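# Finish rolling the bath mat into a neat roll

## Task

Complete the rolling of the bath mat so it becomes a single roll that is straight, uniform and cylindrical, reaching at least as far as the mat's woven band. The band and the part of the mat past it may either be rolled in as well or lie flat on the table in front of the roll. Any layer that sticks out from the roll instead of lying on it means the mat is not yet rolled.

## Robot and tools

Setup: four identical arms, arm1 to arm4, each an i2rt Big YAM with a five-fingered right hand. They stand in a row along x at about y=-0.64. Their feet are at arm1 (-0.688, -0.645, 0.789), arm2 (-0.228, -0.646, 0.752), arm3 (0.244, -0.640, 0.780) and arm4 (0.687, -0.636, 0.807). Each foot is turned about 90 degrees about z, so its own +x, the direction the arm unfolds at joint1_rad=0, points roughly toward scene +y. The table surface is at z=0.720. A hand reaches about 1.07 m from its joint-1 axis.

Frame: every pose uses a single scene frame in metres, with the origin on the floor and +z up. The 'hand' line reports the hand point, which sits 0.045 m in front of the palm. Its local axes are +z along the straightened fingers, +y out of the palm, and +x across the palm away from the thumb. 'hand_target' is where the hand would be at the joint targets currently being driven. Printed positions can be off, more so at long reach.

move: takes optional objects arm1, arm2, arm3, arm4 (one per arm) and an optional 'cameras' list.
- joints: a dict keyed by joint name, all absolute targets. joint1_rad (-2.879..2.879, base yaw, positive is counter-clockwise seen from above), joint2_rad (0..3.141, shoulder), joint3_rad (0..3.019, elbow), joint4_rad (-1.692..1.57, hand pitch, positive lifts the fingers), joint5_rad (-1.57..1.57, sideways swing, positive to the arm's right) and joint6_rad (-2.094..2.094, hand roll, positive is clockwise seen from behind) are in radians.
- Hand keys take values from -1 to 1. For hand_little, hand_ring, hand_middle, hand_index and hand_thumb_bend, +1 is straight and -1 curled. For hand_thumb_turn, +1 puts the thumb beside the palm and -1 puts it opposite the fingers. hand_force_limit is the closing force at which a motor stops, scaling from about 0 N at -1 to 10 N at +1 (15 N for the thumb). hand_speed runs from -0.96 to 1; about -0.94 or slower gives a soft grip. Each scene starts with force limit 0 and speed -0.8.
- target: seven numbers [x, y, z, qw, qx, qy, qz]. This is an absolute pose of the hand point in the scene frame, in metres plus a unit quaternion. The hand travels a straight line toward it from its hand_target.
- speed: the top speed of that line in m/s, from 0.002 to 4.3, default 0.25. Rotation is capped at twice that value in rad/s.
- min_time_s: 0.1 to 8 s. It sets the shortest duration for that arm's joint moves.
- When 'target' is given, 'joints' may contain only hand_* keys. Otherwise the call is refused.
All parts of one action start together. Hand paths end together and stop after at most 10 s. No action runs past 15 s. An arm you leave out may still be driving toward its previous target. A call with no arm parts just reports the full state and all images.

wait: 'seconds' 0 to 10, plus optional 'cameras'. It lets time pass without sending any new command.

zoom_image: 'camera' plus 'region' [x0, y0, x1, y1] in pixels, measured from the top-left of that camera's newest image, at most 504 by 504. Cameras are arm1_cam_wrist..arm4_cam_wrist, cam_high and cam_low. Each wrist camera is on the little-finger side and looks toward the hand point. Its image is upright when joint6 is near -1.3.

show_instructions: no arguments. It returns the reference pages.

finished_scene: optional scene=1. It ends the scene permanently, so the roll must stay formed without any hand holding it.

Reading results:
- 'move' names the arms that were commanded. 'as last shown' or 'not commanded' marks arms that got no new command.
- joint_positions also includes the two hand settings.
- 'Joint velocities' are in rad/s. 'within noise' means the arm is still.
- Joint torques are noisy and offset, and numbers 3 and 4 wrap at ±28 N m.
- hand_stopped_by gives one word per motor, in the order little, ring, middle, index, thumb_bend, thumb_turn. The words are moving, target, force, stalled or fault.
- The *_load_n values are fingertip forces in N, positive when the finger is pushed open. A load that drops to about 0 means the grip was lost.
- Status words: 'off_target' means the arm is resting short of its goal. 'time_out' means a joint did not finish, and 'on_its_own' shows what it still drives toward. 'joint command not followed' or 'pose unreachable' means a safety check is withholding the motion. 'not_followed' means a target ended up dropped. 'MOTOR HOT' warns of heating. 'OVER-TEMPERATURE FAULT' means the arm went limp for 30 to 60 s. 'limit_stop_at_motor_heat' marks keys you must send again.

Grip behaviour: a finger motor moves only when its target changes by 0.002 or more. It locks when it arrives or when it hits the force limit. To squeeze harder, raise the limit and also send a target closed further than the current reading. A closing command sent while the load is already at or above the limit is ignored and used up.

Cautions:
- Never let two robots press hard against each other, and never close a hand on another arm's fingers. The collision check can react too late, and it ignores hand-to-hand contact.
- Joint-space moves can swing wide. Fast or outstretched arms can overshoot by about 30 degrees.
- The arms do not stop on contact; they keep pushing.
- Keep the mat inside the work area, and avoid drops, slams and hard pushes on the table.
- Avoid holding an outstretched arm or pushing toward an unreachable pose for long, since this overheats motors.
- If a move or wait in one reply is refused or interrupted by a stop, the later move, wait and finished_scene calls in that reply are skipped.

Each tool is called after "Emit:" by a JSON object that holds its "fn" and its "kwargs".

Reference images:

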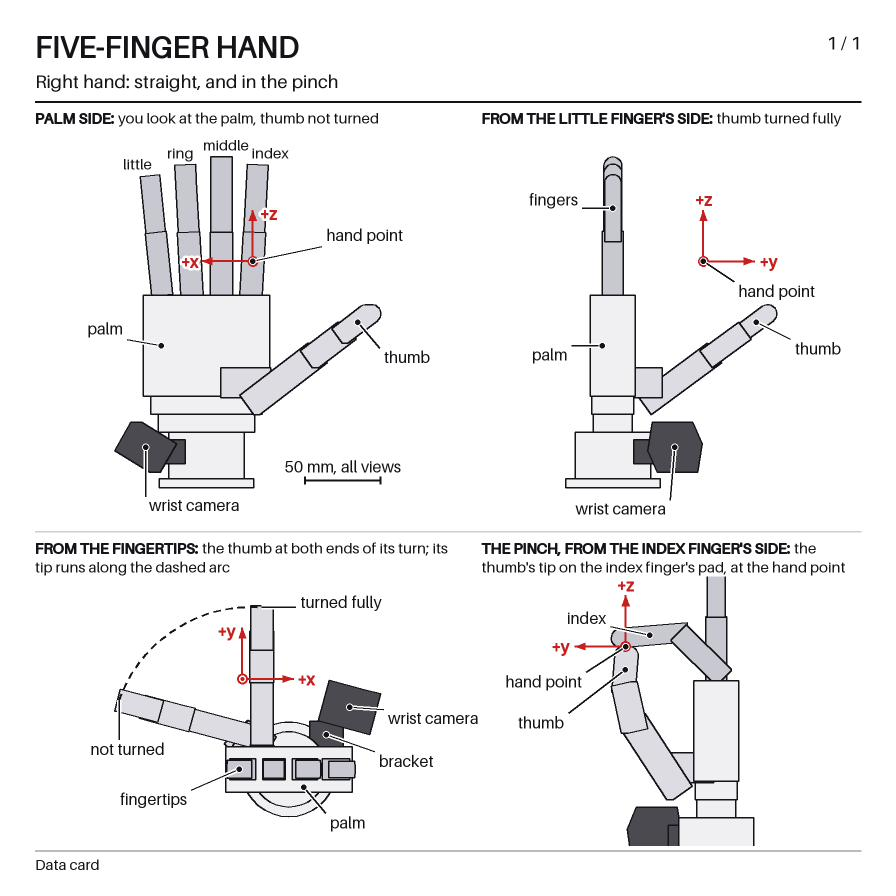

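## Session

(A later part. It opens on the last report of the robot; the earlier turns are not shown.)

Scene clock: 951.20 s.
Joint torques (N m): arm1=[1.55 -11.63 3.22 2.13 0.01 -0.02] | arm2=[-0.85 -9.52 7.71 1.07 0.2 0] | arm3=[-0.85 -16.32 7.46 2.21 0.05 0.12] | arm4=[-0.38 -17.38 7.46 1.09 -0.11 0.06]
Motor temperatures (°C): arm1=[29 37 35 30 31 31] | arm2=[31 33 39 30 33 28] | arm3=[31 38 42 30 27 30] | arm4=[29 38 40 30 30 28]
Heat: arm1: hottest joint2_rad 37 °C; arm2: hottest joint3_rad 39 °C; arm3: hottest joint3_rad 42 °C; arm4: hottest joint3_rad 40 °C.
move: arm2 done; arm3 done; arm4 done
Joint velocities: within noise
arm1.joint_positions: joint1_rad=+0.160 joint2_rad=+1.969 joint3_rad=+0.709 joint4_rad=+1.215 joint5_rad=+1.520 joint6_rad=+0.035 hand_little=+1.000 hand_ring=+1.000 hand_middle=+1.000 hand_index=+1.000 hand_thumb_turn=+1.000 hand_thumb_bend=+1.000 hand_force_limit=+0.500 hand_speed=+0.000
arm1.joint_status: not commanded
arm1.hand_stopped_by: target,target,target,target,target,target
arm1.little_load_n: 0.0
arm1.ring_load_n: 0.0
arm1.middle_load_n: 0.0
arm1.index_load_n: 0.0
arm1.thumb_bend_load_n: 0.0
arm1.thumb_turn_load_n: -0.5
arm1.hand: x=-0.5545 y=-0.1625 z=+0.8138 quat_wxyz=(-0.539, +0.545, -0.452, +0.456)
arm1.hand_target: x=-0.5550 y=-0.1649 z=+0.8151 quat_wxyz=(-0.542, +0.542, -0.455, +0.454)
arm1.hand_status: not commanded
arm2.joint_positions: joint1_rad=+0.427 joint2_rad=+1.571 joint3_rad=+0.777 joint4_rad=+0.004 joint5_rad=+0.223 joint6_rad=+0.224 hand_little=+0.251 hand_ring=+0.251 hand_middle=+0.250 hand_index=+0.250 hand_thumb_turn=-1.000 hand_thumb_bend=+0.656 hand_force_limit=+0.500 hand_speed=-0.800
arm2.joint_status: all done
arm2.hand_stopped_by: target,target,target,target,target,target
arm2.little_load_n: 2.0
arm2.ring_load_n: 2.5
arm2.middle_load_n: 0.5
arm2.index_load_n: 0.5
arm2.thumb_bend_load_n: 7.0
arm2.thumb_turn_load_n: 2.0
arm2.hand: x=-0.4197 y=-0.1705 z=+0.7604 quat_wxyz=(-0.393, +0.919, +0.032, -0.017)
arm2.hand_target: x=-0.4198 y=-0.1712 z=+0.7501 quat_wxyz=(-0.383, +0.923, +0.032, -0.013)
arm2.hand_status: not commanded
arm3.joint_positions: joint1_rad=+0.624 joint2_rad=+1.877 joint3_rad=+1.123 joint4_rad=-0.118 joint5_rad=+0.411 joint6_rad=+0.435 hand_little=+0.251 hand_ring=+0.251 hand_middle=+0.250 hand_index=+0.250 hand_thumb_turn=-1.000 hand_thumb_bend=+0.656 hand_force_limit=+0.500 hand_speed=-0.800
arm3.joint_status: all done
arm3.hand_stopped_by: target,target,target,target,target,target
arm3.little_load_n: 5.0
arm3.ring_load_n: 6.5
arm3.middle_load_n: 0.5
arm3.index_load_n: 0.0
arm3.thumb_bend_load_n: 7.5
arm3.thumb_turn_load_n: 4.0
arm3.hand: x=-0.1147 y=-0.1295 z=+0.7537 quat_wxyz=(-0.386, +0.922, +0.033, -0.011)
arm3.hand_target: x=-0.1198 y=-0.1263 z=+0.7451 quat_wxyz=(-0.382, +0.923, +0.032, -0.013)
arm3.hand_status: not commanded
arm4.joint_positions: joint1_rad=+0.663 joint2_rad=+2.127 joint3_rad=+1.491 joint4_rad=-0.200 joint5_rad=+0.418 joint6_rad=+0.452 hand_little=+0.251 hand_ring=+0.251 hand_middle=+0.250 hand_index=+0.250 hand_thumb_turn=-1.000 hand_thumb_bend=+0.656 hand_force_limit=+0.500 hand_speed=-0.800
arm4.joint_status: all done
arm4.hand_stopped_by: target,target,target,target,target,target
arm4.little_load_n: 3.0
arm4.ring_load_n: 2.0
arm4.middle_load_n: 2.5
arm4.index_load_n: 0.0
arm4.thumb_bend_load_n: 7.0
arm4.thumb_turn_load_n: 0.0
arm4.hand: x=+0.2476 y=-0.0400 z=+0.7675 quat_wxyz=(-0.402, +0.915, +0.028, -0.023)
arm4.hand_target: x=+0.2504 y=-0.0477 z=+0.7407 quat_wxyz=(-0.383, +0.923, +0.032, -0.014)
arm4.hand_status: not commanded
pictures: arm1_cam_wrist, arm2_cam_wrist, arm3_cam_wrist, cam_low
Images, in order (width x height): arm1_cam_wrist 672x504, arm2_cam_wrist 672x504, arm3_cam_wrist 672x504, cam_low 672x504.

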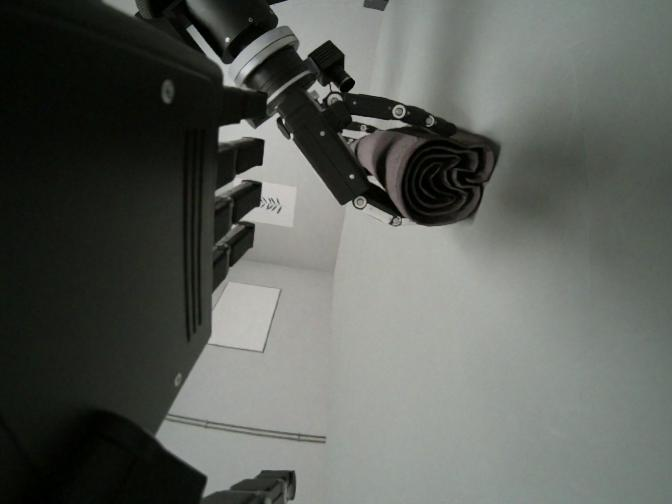

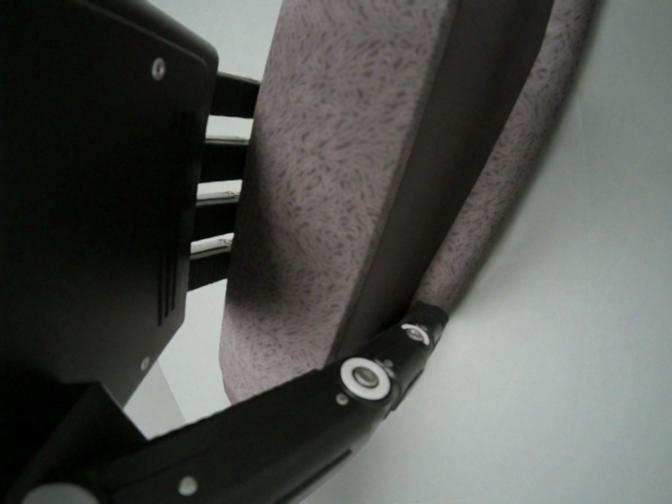

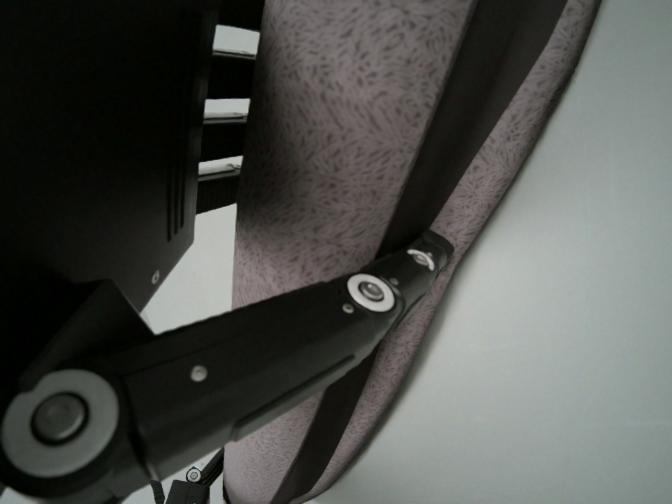

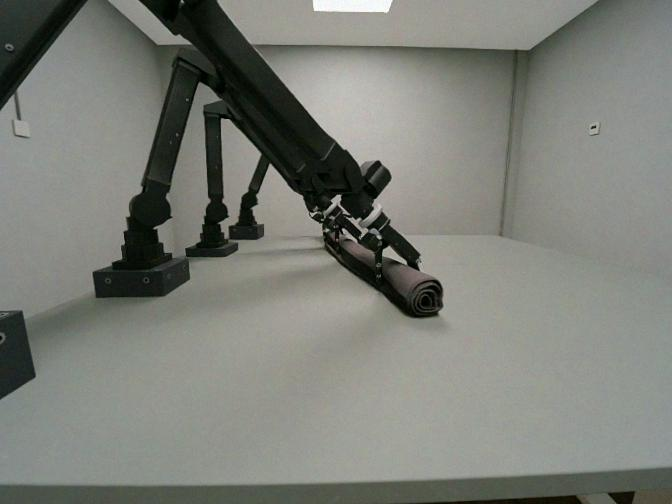

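Emit:
{"fn": "move", "kwargs": {"arm2": {"joints": {"hand_little": 0.5, "hand_ring": 0.5, "hand_middle": 0.5, "hand_index": 0.5, "hand_thumb_bend": 0.85, "hand_speed": -0.8}}, "arm3": {"joints": {"hand_little": 0.5, "hand_ring": 0.5, "hand_middle": 0.5, "hand_index": 0.5, "hand_thumb_bend": 0.85, "hand_speed": -0.8}}, "arm4": {"joints": {"hand_little": 0.5, "hand_ring": 0.5, "hand_middle": 0.5, "hand_index": 0.5, "hand_thumb_bend": 0.85, "hand_speed": -0.8}}, "cameras": ["arm1_cam_wrist"]}}

Emit:
{"fn": "move", "kwargs": {"arm2": {"joints": {"hand_little": 0.75, "hand_ring": 0.75, "hand_middle": 0.75, "hand_index": 0.75, "hand_thumb_bend": 1.0, "hand_speed": -0.8}}, "arm3": {"joints": {"hand_little": 0.75, "hand_ring": 0.75, "hand_middle": 0.75, "hand_index": 0.75, "hand_thumb_bend": 1.0, "hand_speed": -0.8}}, "arm4": {"joints": {"hand_little": 0.75, "hand_ring": 0.75, "hand_middle": 0.75, "hand_index": 0.75, "hand_thumb_bend": 1.0, "hand_speed": -0.8}}, "cameras": ["arm1_cam_wrist", "cam_low", "arm3_cam_wrist", "arm2_cam_wrist"]}}

Emit:
{"fn": "zoom_image", "kwargs": {"camera": "arm1_cam_wrist", "region": [330, 70, 530, 250]}}

Emit:
{"fn": "zoom_image", "kwargs": {"camera": "cam_low", "region": [370, 240, 480, 340]}}

Scene clock: 952.87 s.
Joint torques (N m): arm1=[1.85 -10.64 3.04 2 0 -0.05] | arm2=[-1.26 -9.76 7.73 0.84 0.27 -0.01] | arm3=[-0.79 -16.56 7.46 2.21 0.14 0.12] | arm4=[0.03 -16.91 7.34 1.69 0 0.02]
Motor temperatures (°C): arm1=[29 37 35 30 31 31] | arm2=[31 33 39 30 33 28] | arm3=[31 38 42 30 27 30] | arm4=[29 38 40 30 30 28]
Heat: arm1: hottest joint2_rad 37 °C; arm2: hottest joint3_rad 39 °C; arm3: hottest joint3_rad 42 °C; arm4: hottest joint3_rad 40 °C.
move: arm2 done; arm3 done; arm4 done
Joint velocities: within noise
arm1: as last shown
arm1.ring_load_n: -0.5
arm1.thumb_turn_load_n: 0.0
arm2.joint_positions: joint1_rad=+0.428 joint2_rad=+1.575 joint3_rad=+0.777 joint4_rad=+0.004 joint5_rad=+0.221 joint6_rad=+0.224 hand_little=+0.500 hand_ring=+0.500 hand_middle=+0.500 hand_index=+0.500 hand_thumb_turn=-1.000 hand_thumb_bend=+0.850 hand_force_limit=+0.500 hand_speed=-0.800
arm2.joint_status: all done
arm2.hand_stopped_by: target,target,target,target,target,target
arm2.little_load_n: 0.0
arm2.ring_load_n: 0.0
arm2.middle_load_n: 0.0
arm2.index_load_n: 0.0
arm2.thumb_bend_load_n: 0.0
arm2.thumb_turn_load_n: -0.5
arm2.hand: x=-0.4200 y=-0.1712 z=+0.7583 quat_wxyz=(-0.391, +0.920, +0.033, -0.017)
arm2.hand_target: x=-0.4199 y=-0.1713 z=+0.7500 quat_wxyz=(-0.382, +0.923, +0.032, -0.013)
arm2.hand_status: not commanded
arm3.joint_positions: joint1_rad=+0.624 joint2_rad=+1.878 joint3_rad=+1.123 joint4_rad=-0.118 joint5_rad=+0.408 joint6_rad=+0.435 hand_little=+0.500 hand_ring=+0.500 hand_middle=+0.500 hand_index=+0.500 hand_thumb_turn=-1.000 hand_thumb_bend=+0.850 hand_force_limit=+0.500 hand_speed=-0.800
arm3.joint_status: all done
arm3.hand_stopped_by: target,target,target,target,target,target
arm3.little_load_n: 0.0
arm3.ring_load_n: 0.0
arm3.middle_load_n: 0.0
arm3.index_load_n: 0.0
arm3.thumb_bend_load_n: 0.0
arm3.thumb_turn_load_n: 0.0
arm3.hand: x=-0.1150 y=-0.1299 z=+0.7529 quat_wxyz=(-0.385, +0.922, +0.034, -0.012)
arm3.hand_target: x=-0.1198 y=-0.1263 z=+0.7451 quat_wxyz=(-0.382, +0.923, +0.032, -0.013)
arm3.hand_status: not commanded
arm4.joint_positions: joint1_rad=+0.666 joint2_rad=+2.124 joint3_rad=+1.491 joint4_rad=-0.213 joint5_rad=+0.416 joint6_rad=+0.452 hand_little=+0.500 hand_ring=+0.500 hand_middle=+0.500 hand_index=+0.500 hand_thumb_turn=-1.000 hand_thumb_bend=+0.850 hand_force_limit=+0.500 hand_speed=-0.800
arm4.joint_status: all done
arm4.hand_stopped_by: target,target,target,target,target,target
arm4.little_load_n: 0.0
arm4.ring_load_n: 0.0
arm4.middle_load_n: 0.0
arm4.index_load_n: 0.0
arm4.thumb_bend_load_n: 0.0
arm4.thumb_turn_load_n: -0.5
arm4.hand: x=+0.2468 y=-0.0434 z=+0.7680 quat_wxyz=(-0.399, +0.916, +0.031, -0.022)
arm4.hand_target: x=+0.2506 y=-0.0478 z=+0.7406 quat_wxyz=(-0.383, +0.923, +0.032, -0.013)
arm4.hand_status: not commanded
Images, in order (width x height): arm1_cam_wrist 672x504.

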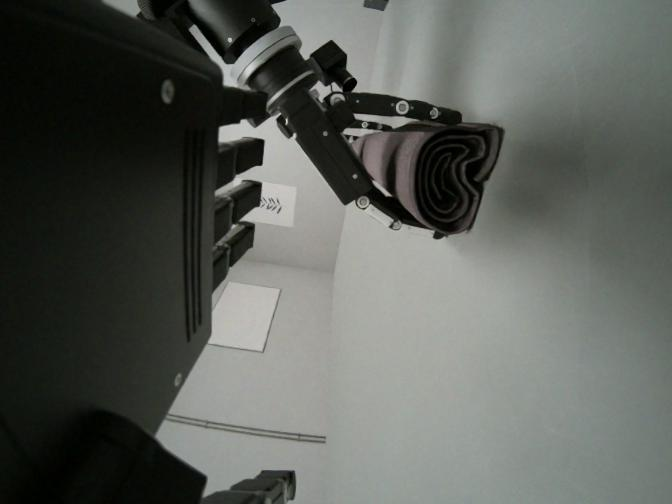

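Scene clock: 953.87 s.
Joint torques (N m): arm1=[0.91 -10.52 3.11 2.29 0.02 -0.02] | arm2=[0.09 -11.58 7.39 1.18 0.24 -0.01] | arm3=[-0.85 -17.38 7.41 2.19 0.24 0.12] | arm4=[-0.97 -17.03 7.23 1.55 0.23 -0.03]
Motor temperatures (°C): arm1=[29 37 35 30 31 31] | arm2=[31 33 39 30 33 28] | arm3=[31 38 43 30 27 30] | arm4=[29 38 40 30 30 28]
Heat: arm1: hottest joint2_rad 37 °C; arm2: hottest joint3_rad 39 °C; arm3: hottest joint3_rad 43 °C; arm4: hottest joint3_rad 40 °C.
move: arm2 done; arm3 done; arm4 done
Joint velocities: within noise
arm1: as last shown
arm1.ring_load_n: 0.0
arm1.thumb_turn_load_n: -0.5
arm2.joint_positions: joint1_rad=+0.428 joint2_rad=+1.586 joint3_rad=+0.777 joint4_rad=+0.004 joint5_rad=+0.222 joint6_rad=+0.224 hand_little=+0.750 hand_ring=+0.750 hand_middle=+0.750 hand_index=+0.750 hand_thumb_turn=-1.000 hand_thumb_bend=+1.000 hand_force_limit=+0.500 hand_speed=-0.800
arm2.joint_status: all done
arm2.hand_stopped_by: target,target,target,target,target,target
arm2.little_load_n: 0.0
arm2.ring_load_n: 0.0
arm2.middle_load_n: 0.0
arm2.index_load_n: 0.0
arm2.thumb_bend_load_n: 0.0
arm2.thumb_turn_load_n: 0.0
arm2.hand: x=-0.4193 y=-0.1725 z=+0.7530 quat_wxyz=(-0.386, +0.922, +0.033, -0.015)
arm2.hand_target: x=-0.4199 y=-0.1713 z=+0.7500 quat_wxyz=(-0.383, +0.923, +0.032, -0.013)
arm2.hand_status: not commanded
arm3.joint_positions: joint1_rad=+0.624 joint2_rad=+1.887 joint3_rad=+1.123 joint4_rad=-0.118 joint5_rad=+0.406 joint6_rad=+0.435 hand_little=+0.750 hand_ring=+0.750 hand_middle=+0.750 hand_index=+0.750 hand_thumb_turn=-1.000 hand_thumb_bend=+1.000 hand_force_limit=+0.500 hand_speed=-0.800
arm3.joint_status: all done
arm3.hand_stopped_by: target,target,target,target,target,target
arm3.little_load_n: 0.0
arm3.ring_load_n: 0.0
arm3.middle_load_n: 0.0
arm3.index_load_n: 0.0
arm3.thumb_bend_load_n: 0.0
arm3.thumb_turn_load_n: 0.0
arm3.hand: x=-0.1146 y=-0.1313 z=+0.7476 quat_wxyz=(-0.381, +0.924, +0.035, -0.011)
arm3.hand_target: x=-0.1198 y=-0.1263 z=+0.7452 quat_wxyz=(-0.383, +0.923, +0.032, -0.013)
arm3.hand_status: not commanded
arm4.joint_positions: joint1_rad=+0.667 joint2_rad=+2.131 joint3_rad=+1.491 joint4_rad=-0.213 joint5_rad=+0.411 joint6_rad=+0.455 hand_little=+0.750 hand_ring=+0.750 hand_middle=+0.750 hand_index=+0.750 hand_thumb_turn=-1.000 hand_thumb_bend=+1.000 hand_force_limit=+0.500 hand_speed=-0.800
arm4.joint_status: all done
arm4.hand_stopped_by: target,target,target,target,target,target
arm4.little_load_n: 0.0
arm4.ring_load_n: 0.0
arm4.middle_load_n: 0.0
arm4.index_load_n: 0.0
arm4.thumb_bend_load_n: 0.0
arm4.thumb_turn_load_n: 0.0
arm4.hand: x=+0.2458 y=-0.0455 z=+0.7628 quat_wxyz=(-0.395, +0.918, +0.032, -0.022)
arm4.hand_target: x=+0.2506 y=-0.0478 z=+0.7405 quat_wxyz=(-0.383, +0.923, +0.032, -0.013)
arm4.hand_status: not commanded
pictures: arm1_cam_wrist, arm2_cam_wrist, arm3_cam_wrist, cam_low
Images, in order (width x height): arm1_cam_wrist 672x504, arm2_cam_wrist 672x504, arm3_cam_wrist 672x504, cam_low 672x504.

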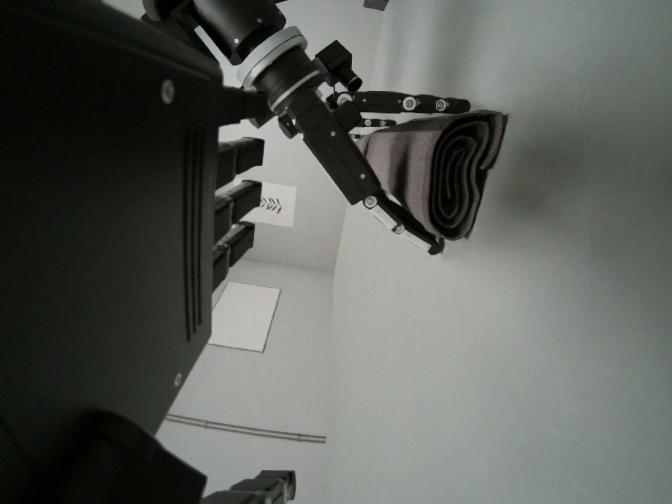

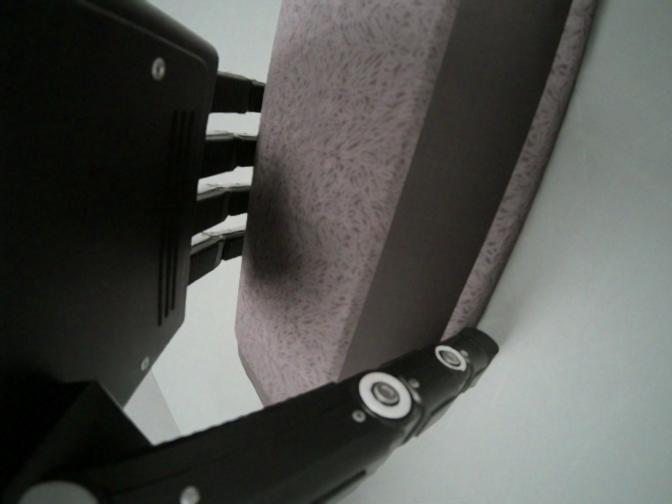

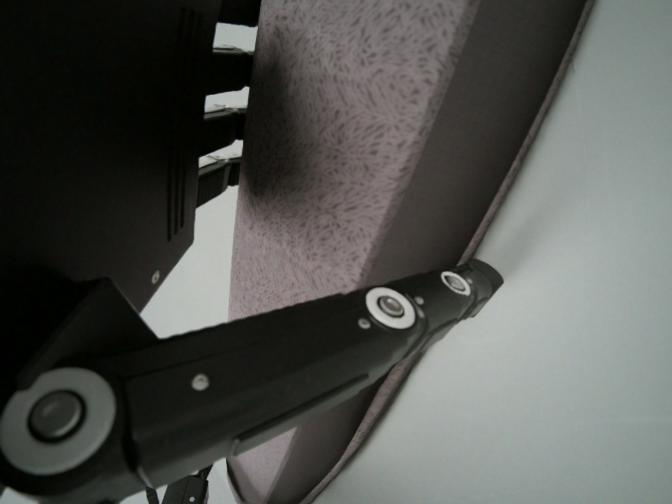

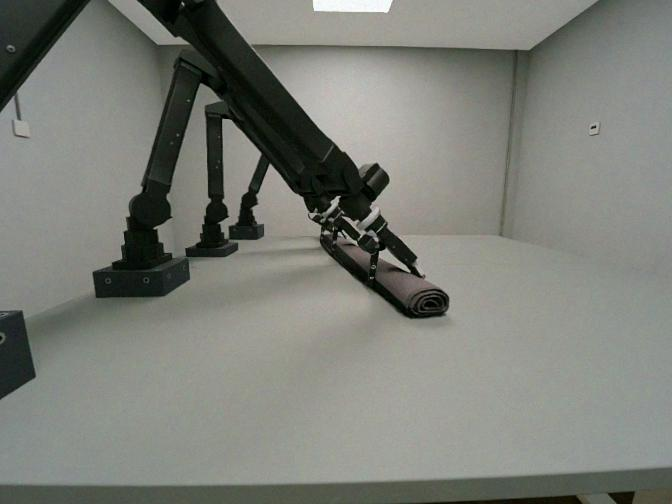

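Scaled by 2.520 from the camera's image (finer frame: 960x720).

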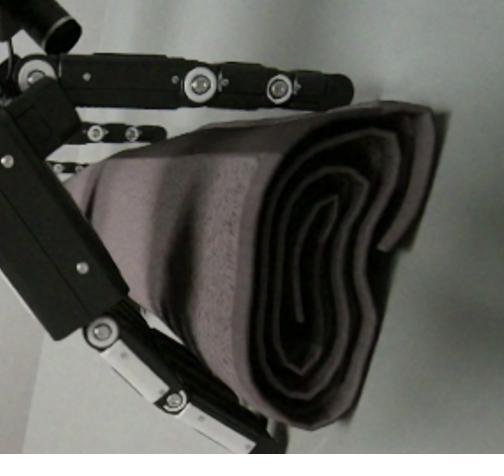

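Scaled by 4.582 from the camera's image (finer frame: 960x720).

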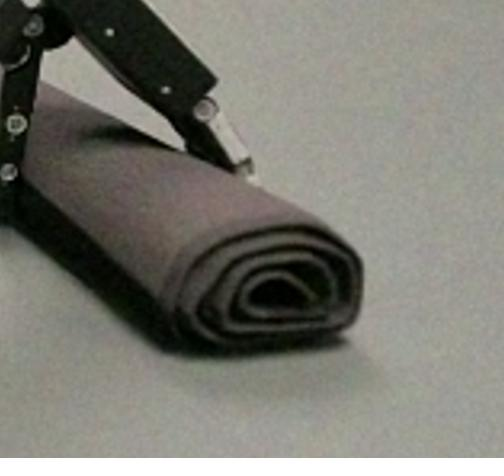

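Emit:
{"fn": "move", "kwargs": {"arm2": {"target": [-0.42, -0.158, 0.85, 0.3825, -0.9233, -0.0322, 0.0134], "speed": 0.12, "joints": {"hand_little": 0.9, "hand_ring": 0.9, "hand_middle": 0.9, "hand_index": 0.9, "hand_speed": 0}}, "arm3": {"target": [-0.12, -0.114, 0.85, 0.3825, -0.9233, -0.0322, 0.0134], "speed": 0.12, "joints": {"hand_little": 0.9, "hand_ring": 0.9, "hand_middle": 0.9, "hand_index": 0.9, "hand_speed": 0}}, "arm4": {"target": [0.25, -0.03, 0.85, 0.3825, -0.9233, -0.0322, 0.0134], "speed": 0.12, "joints": {"hand_little": 0.9, "hand_ring": 0.9, "hand_middle": 0.9, "hand_index": 0.9, "hand_speed": 0}}, "cameras": ["arm1_cam_wrist", "cam_low"]}}

Emit:
{"fn": "zoom_image", "kwargs": {"camera": "arm1_cam_wrist", "region": [330, 70, 530, 250]}}

Emit:
{"fn": "zoom_image", "kwargs": {"camera": "cam_low", "region": [370, 240, 480, 340]}}

Scene clock: 956.07 s.
Joint torques (N m): arm1=[0.97 -11.34 3.21 1.87 -0.01 -0.02] | arm2=[-1.49 -11.75 11.99 0.98 0.1 -0.16] | arm3=[-2.02 -20.66 10.81 1.47 0.22 0] | arm4=[-0.67 -20.89 11.36 1.33 0.12 -0.2]
Motor temperatures (°C): arm1=[29 37 35 30 31 31] | arm2=[31 33 39 30 33 28] | arm3=[31 38 43 30 27 30] | arm4=[29 38 40 30 30 28]
Heat: arm1: hottest joint2_rad 37 °C; arm2: hottest joint3_rad 39 °C; arm3: hottest joint3_rad 43 °C; arm4: hottest joint3_rad 40 °C.
move: arm2 off_target; arm3 off_target; arm4 off_target
Joint velocities: within noise
arm1: as last shown
arm2.joint_positions: joint1_rad=+0.425 joint2_rad=+1.450 joint3_rad=+0.892 joint4_rad=-0.302 joint5_rad=+0.218 joint6_rad=+0.224 hand_little=+0.900 hand_ring=+0.900 hand_middle=+0.900 hand_index=+0.900 hand_thumb_turn=-1.000 hand_thumb_bend=+1.000 hand_force_limit=+0.500 hand_speed=+0.000
arm2.joint_status: all done
arm2.hand_stopped_by: target,target,target,target,target,target
arm2.little_load_n: 0.0
arm2.ring_load_n: 0.0
arm2.middle_load_n: 0.0
arm2.index_load_n: 0.0
arm2.thumb_bend_load_n: 0.0
arm2.thumb_turn_load_n: 0.0
arm2.hand: x=-0.4171 y=-0.1766 z=+0.8257 quat_wxyz=(-0.362, +0.931, +0.036, -0.008)
arm2.hand_target: x=-0.4196 y=-0.1590 z=+0.8503 quat_wxyz=(-0.383, +0.923, +0.032, -0.013)
arm2.hand_status: off_target (0.031 m and 2.6 deg from the pose sent, 0.098 m and 0.5 deg at the start)
arm3.joint_positions: joint1_rad=+0.624 joint2_rad=+1.780 joint3_rad=+1.202 joint4_rad=-0.361 joint5_rad=+0.398 joint6_rad=+0.435 hand_little=+0.900 hand_ring=+0.900 hand_middle=+0.900 hand_index=+0.900 hand_thumb_turn=-1.000 hand_thumb_bend=+1.000 hand_force_limit=+0.500 hand_speed=+0.000
arm3.joint_status: all done
arm3.hand_stopped_by: target,target,target,target,target,target
arm3.little_load_n: 0.0
arm3.ring_load_n: 0.0
arm3.middle_load_n: 0.0
arm3.index_load_n: 0.0
arm3.thumb_bend_load_n: 0.0
arm3.thumb_turn_load_n: 0.0
arm3.hand: x=-0.1114 y=-0.1378 z=+0.8124 quat_wxyz=(-0.358, +0.933, +0.043, +0.002)
arm3.hand_target: x=-0.1188 y=-0.1155 z=+0.8504 quat_wxyz=(-0.383, +0.923, +0.032, -0.013)
arm3.hand_status: off_target (0.045 m and 3.7 deg from the pose sent, 0.104 m and 0.5 deg at the start)
arm4.joint_positions: joint1_rad=+0.653 joint2_rad=+2.055 joint3_rad=+1.565 joint4_rad=-0.443 joint5_rad=+0.403 joint6_rad=+0.454 hand_little=+0.900 hand_ring=+0.900 hand_middle=+0.900 hand_index=+0.900 hand_thumb_turn=-1.000 hand_thumb_bend=+1.000 hand_force_limit=+0.500 hand_speed=+0.000
arm4.joint_status: all done
arm4.hand_stopped_by: target,target,target,target,target,target
arm4.little_load_n: 0.0
arm4.ring_load_n: 0.0
arm4.middle_load_n: 0.0
arm4.index_load_n: 0.0
arm4.thumb_bend_load_n: 0.0
arm4.thumb_turn_load_n: 0.0
arm4.hand: x=+0.2596 y=-0.0493 z=+0.8182 quat_wxyz=(-0.363, +0.931, +0.037, -0.001)
arm4.hand_target: x=+0.2510 y=-0.0312 z=+0.8504 quat_wxyz=(-0.383, +0.923, +0.032, -0.013)
arm4.hand_status: off_target (0.038 m and 2.9 deg from the pose sent, 0.089 m and 1.9 deg at the start)
Images, in order (width x height): arm1_cam_wrist 672x504, cam_low 672x504.

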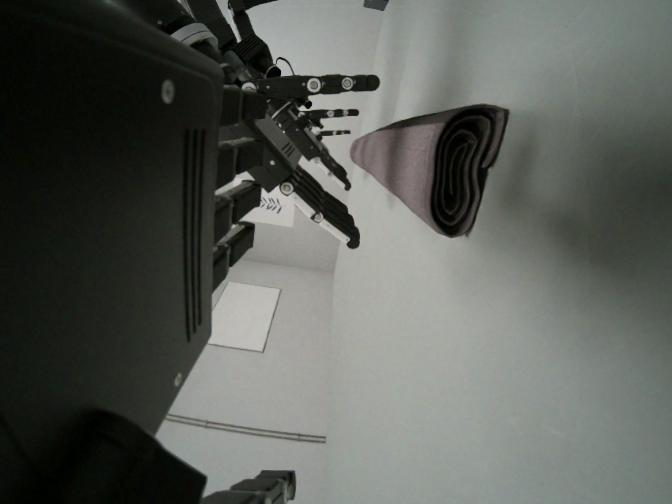

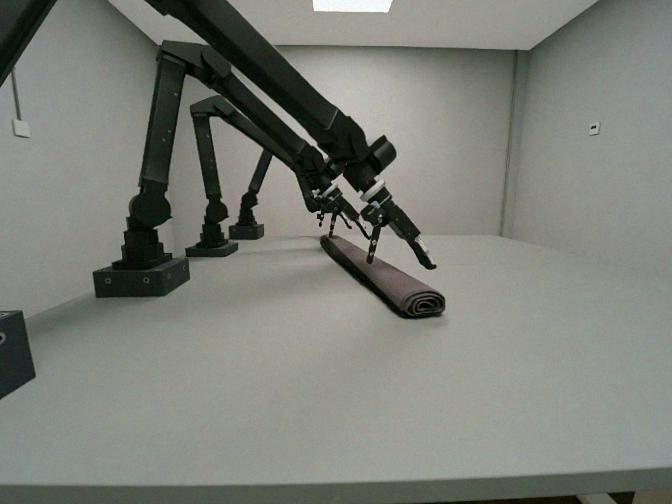

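Scaled by 2.520 from the camera's image (finer frame: 960x720).

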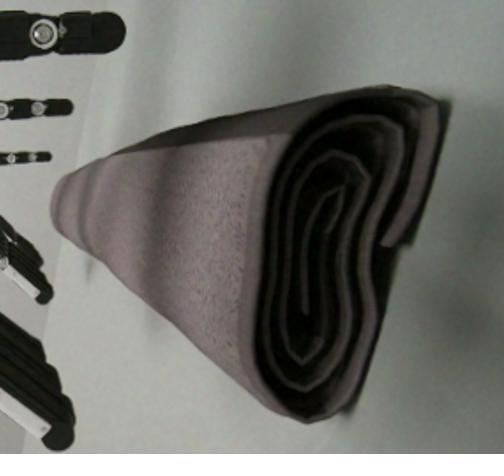

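Scaled by 4.582 from the camera's image (finer frame: 960x720).

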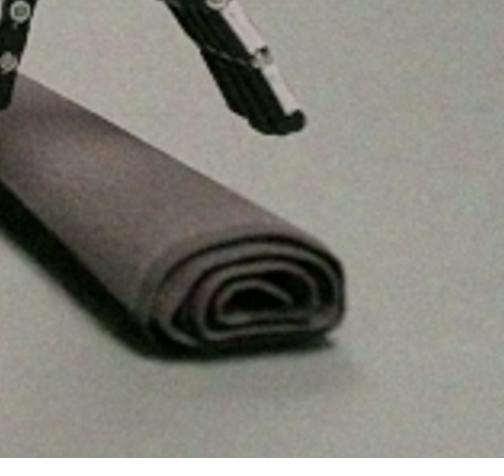

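Emit:
{"fn": "move", "kwargs": {"arm2": {"target": [-0.32, -0.163, 0.81, 0.3825, -0.9233, -0.0322, 0.0134], "speed": 0.12}, "arm3": {"target": [-0.02, -0.117, 0.8, 0.3825, -0.9233, -0.0322, 0.0134], "speed": 0.12}, "arm4": {"target": [0.355, -0.035, 0.8, 0.3825, -0.9233, -0.0322, 0.0134], "speed": 0.12}, "cameras": ["arm2_cam_wrist", "arm3_cam_wrist", "arm4_cam_wrist"]}}

Emit:
{"fn": "move", "kwargs": {"arm2": {"target": [-0.32, -0.165, 0.755, 0.3825, -0.9233, -0.0322, 0.0134], "speed": 0.08}, "arm3": {"target": [-0.02, -0.119, 0.749, 0.3825, -0.9233, -0.0322, 0.0134], "speed": 0.08}, "arm4": {"target": [0.355, -0.038, 0.748, 0.3825, -0.9233, -0.0322, 0.0134], "speed": 0.08}, "cameras": ["arm2_cam_wrist", "arm3_cam_wrist", "arm4_cam_wrist"]}}

Scene clock: 958.27 s.
Joint torques (N m): arm1=[0.62 -12.04 3 2.13 0 0] | arm2=[-0.91 -11.93 7.82 1.72 -0.01 -0.15] | arm3=[-1.73 -19.96 6.15 3 0.14 -0.09] | arm4=[-0.91 -20.54 5.86 2.56 0.05 -0.22]
Motor temperatures (°C): arm1=[29 37 35 30 31 31] | arm2=[31 33 39 30 33 28] | arm3=[31 38 43 30 27 30] | arm4=[29 38 40 30 30 28]
Heat: arm1: hottest joint2_rad 37 °C; arm2: hottest joint3_rad 39 °C; arm3: hottest joint3_rad 43 °C; arm4: hottest joint3_rad 40 °C.
move: arm2 done; arm3 off_target; arm4 off_target
Joint velocities: within noise
arm1: as last shown
arm1.ring_load_n: -0.5
arm1.thumb_turn_load_n: 0.0
arm2.joint_positions: joint1_rad=+0.188 joint2_rad=+1.437 joint3_rad=+0.797 joint4_rad=-0.173 joint5_rad=+0.055 joint6_rad=+0.060 hand_little=+0.900 hand_ring=+0.900 hand_middle=+0.900 hand_index=+0.900 hand_thumb_turn=-1.000 hand_thumb_bend=+1.000 hand_force_limit=+0.500 hand_speed=+0.000
arm2.joint_status: not commanded
arm2.hand_stopped_by: target,target,target,target,target,target
arm2.little_load_n: 0.0
arm2.ring_load_n: 0.0
arm2.middle_load_n: 0.0
arm2.index_load_n: 0.0
arm2.thumb_bend_load_n: 0.0
arm2.thumb_turn_load_n: 0.0
arm2.hand: x=-0.3220 y=-0.1667 z=+0.8048 quat_wxyz=(-0.372, +0.928, +0.030, -0.014)
arm2.hand_target: x=-0.3200 y=-0.1631 z=+0.8100 quat_wxyz=(-0.382, +0.923, +0.032, -0.013)
arm2.hand_status: done (0.007 m and 1.3 deg from the pose sent, 0.099 m and 2.6 deg at the start)
arm3.joint_positions: joint1_rad=+0.459 joint2_rad=+1.741 joint3_rad=+1.028 joint4_rad=-0.168 joint5_rad=+0.293 joint6_rad=+0.317 hand_little=+0.900 hand_ring=+0.900 hand_middle=+0.900 hand_index=+0.900 hand_thumb_turn=-1.000 hand_thumb_bend=+1.000 hand_force_limit=+0.500 hand_speed=+0.000
arm3.joint_status: not commanded
arm3.hand_stopped_by: target,target,target,target,target,target
arm3.little_load_n: 0.0
arm3.ring_load_n: 0.0
arm3.middle_load_n: 0.0
arm3.index_load_n: 0.0
arm3.thumb_bend_load_n: 0.0
arm3.thumb_turn_load_n: 0.0
arm3.hand: x=-0.0215 y=-0.1253 z=+0.7805 quat_wxyz=(-0.361, +0.932, +0.033, -0.006)
arm3.hand_target: x=-0.0200 y=-0.1171 z=+0.7998 quat_wxyz=(-0.382, +0.923, +0.032, -0.013)
arm3.hand_status: off_target (0.021 m and 2.7 deg from the pose sent, 0.095 m and 3.7 deg at the start)
arm4.joint_positions: joint1_rad=+0.513 joint2_rad=+1.994 joint3_rad=+1.346 joint4_rad=-0.226 joint5_rad=+0.314 joint6_rad=+0.344 hand_little=+0.900 hand_ring=+0.900 hand_middle=+0.900 hand_index=+0.900 hand_thumb_turn=-1.000 hand_thumb_bend=+1.000 hand_force_limit=+0.500 hand_speed=+0.000
arm4.joint_status: not commanded
arm4.hand_stopped_by: target,target,target,target,target,target
arm4.little_load_n: 0.0
arm4.ring_load_n: 0.0
arm4.middle_load_n: 0.0
arm4.index_load_n: 0.0
arm4.thumb_bend_load_n: 0.0
arm4.thumb_turn_load_n: 0.0
arm4.hand: x=+0.3551 y=-0.0374 z=+0.7863 quat_wxyz=(-0.370, +0.928, +0.031, -0.007)
arm4.hand_target: x=+0.3551 y=-0.0349 z=+0.8000 quat_wxyz=(-0.383, +0.923, +0.032, -0.013)
arm4.hand_status: off_target (0.014 m and 1.7 deg from the pose sent, 0.098 m and 2.9 deg at the start)
Images, in order (width x height): arm2_cam_wrist 672x504, arm3_cam_wrist 672x504, arm4_cam_wrist 672x504.

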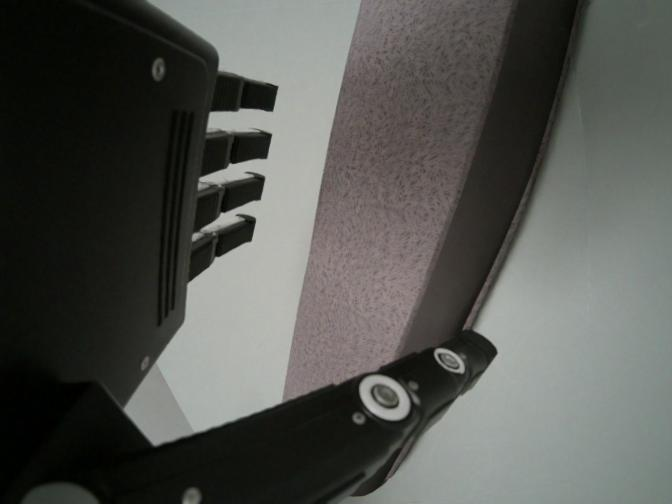

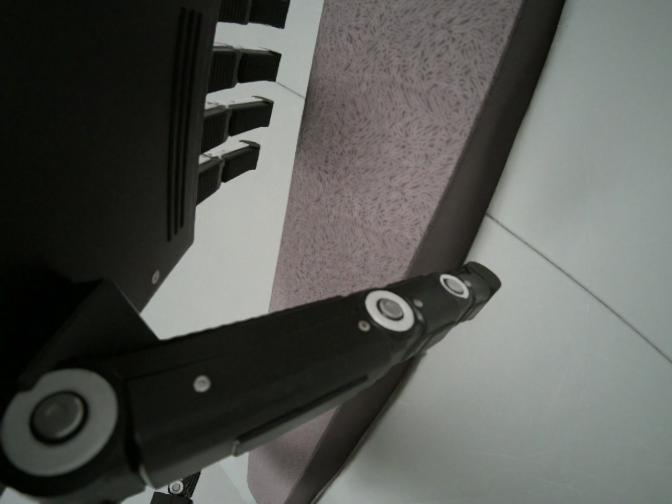

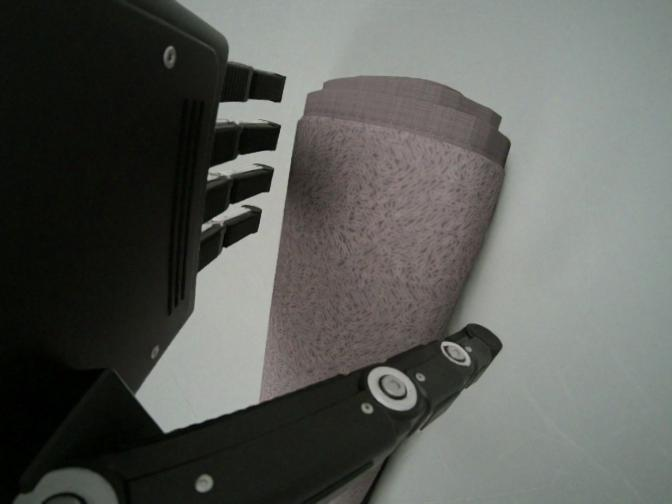

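Scene clock: 959.70 s.
Joint torques (N m): arm1=[0.44 -10.87 3.1 1.92 0.01 0.06] | arm2=[-1.08 -10.52 6.72 1.72 0.03 -0.1] | arm3=[-1.44 -16.5 5.9 3.06 0.17 -0.09] | arm4=[-0.5 -17.32 6.01 2.8 0.08 -0.16]
Motor temperatures (°C): arm1=[29 37 35 30 31 31] | arm2=[31 33 39 30 33 28] | arm3=[31 38 43 30 27 30] | arm4=[29 38 40 30 30 28]
Heat: arm1: hottest joint2_rad 37 °C; arm2: hottest joint3_rad 39 °C; arm3: hottest joint3_rad 43 °C; arm4: hottest joint3_rad 40 °C.
move: arm2 done; arm3 done; arm4 done
Joint velocities: within noise
arm1: as last shown
arm1.little_load_n: -0.5
arm1.middle_load_n: 0.5
arm2.joint_positions: joint1_rad=+0.188 joint2_rad=+1.535 joint3_rad=+0.730 joint4_rad=+0.006 joint5_rad=+0.055 joint6_rad=+0.059 hand_little=+0.900 hand_ring=+0.900 hand_middle=+0.900 hand_index=+0.900 hand_thumb_turn=-1.000 hand_thumb_bend=+1.000 hand_force_limit=+0.500 hand_speed=+0.000
arm2.joint_status: not commanded
arm2.hand_stopped_by: target,target,target,target,target,target
arm2.little_load_n: 0.0
arm2.ring_load_n: 0.0
arm2.middle_load_n: 0.0
arm2.index_load_n: 0.0
arm2.thumb_bend_load_n: 0.0
arm2.thumb_turn_load_n: 0.0
arm2.hand: x=-0.3220 y=-0.1673 z=+0.7559 quat_wxyz=(-0.378, +0.925, +0.030, -0.015)
arm2.hand_target: x=-0.3200 y=-0.1650 z=+0.7551 quat_wxyz=(-0.382, +0.923, +0.032, -0.013)
arm2.hand_status: done (0.003 m and 0.6 deg from the pose sent, 0.050 m and 1.3 deg at the start)
arm3.joint_positions: joint1_rad=+0.459 joint2_rad=+1.795 joint3_rad=+0.982 joint4_rad=-0.033 joint5_rad=+0.293 joint6_rad=+0.317 hand_little=+0.900 hand_ring=+0.900 hand_middle=+0.900 hand_index=+0.900 hand_thumb_turn=-1.000 hand_thumb_bend=+1.000 hand_force_limit=+0.500 hand_speed=+0.000
arm3.joint_status: not commanded
arm3.hand_stopped_by: target,target,target,target,target,target
arm3.little_load_n: 0.0
arm3.ring_load_n: 0.0
arm3.middle_load_n: 0.0
arm3.index_load_n: 0.0
arm3.thumb_bend_load_n: 0.0
arm3.thumb_turn_load_n: 0.0
arm3.hand: x=-0.0223 y=-0.1239 z=+0.7503 quat_wxyz=(-0.376, +0.926, +0.030, -0.014)
arm3.hand_target: x=-0.0200 y=-0.1191 z=+0.7490 quat_wxyz=(-0.382, +0.923, +0.032, -0.013)
arm3.hand_status: done (0.006 m and 0.8 deg from the pose sent, 0.032 m and 2.7 deg at the start)
arm4.joint_positions: joint1_rad=+0.513 joint2_rad=+2.036 joint3_rad=+1.307 joint4_rad=-0.111 joint5_rad=+0.314 joint6_rad=+0.344 hand_little=+0.900 hand_ring=+0.900 hand_middle=+0.900 hand_index=+0.900 hand_thumb_turn=-1.000 hand_thumb_bend=+1.000 hand_force_limit=+0.500 hand_speed=+0.000
arm4.joint_status: not commanded
arm4.hand_stopped_by: target,target,target,target,target,target
arm4.little_load_n: 0.0
arm4.ring_load_n: 0.0
arm4.middle_load_n: 0.0
arm4.index_load_n: 0.0
arm4.thumb_bend_load_n: 0.0
arm4.thumb_turn_load_n: 0.0
arm4.hand: x=+0.3544 y=-0.0362 z=+0.7578 quat_wxyz=(-0.384, +0.923, +0.028, -0.015)
arm4.hand_target: x=+0.3552 y=-0.0381 z=+0.7481 quat_wxyz=(-0.382, +0.923, +0.032, -0.013)
arm4.hand_status: done (0.010 m and 0.5 deg from the pose sent, 0.038 m and 1.7 deg at the start)
Images, in order (width x height): arm2_cam_wrist 672x504, arm3_cam_wrist 672x504, arm4_cam_wrist 672x504.

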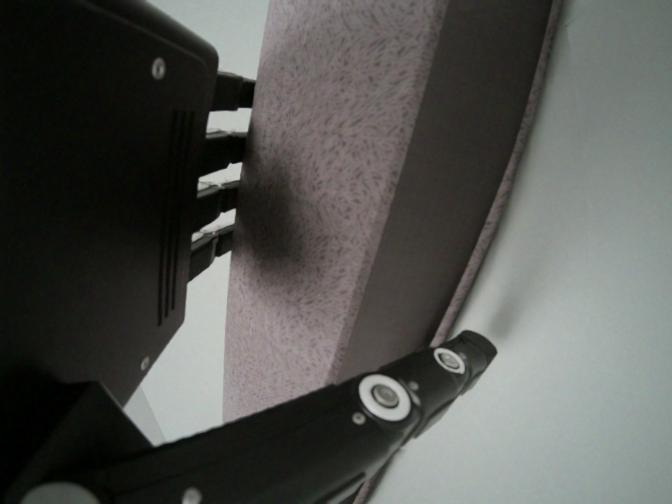

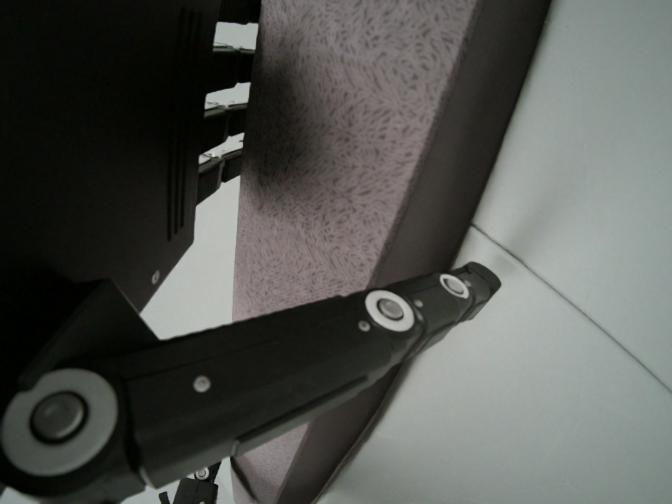

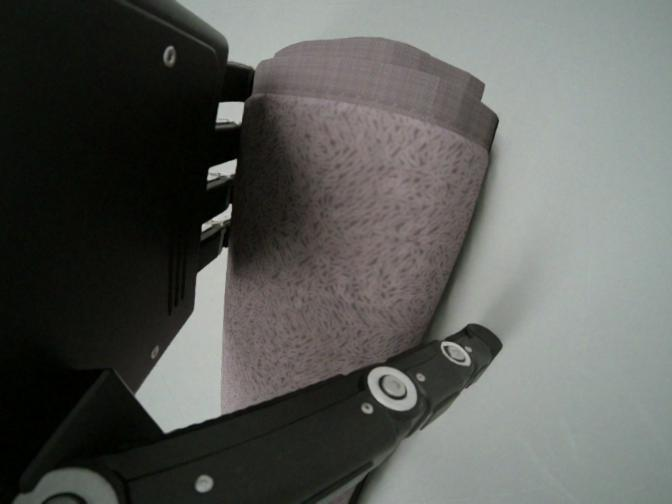

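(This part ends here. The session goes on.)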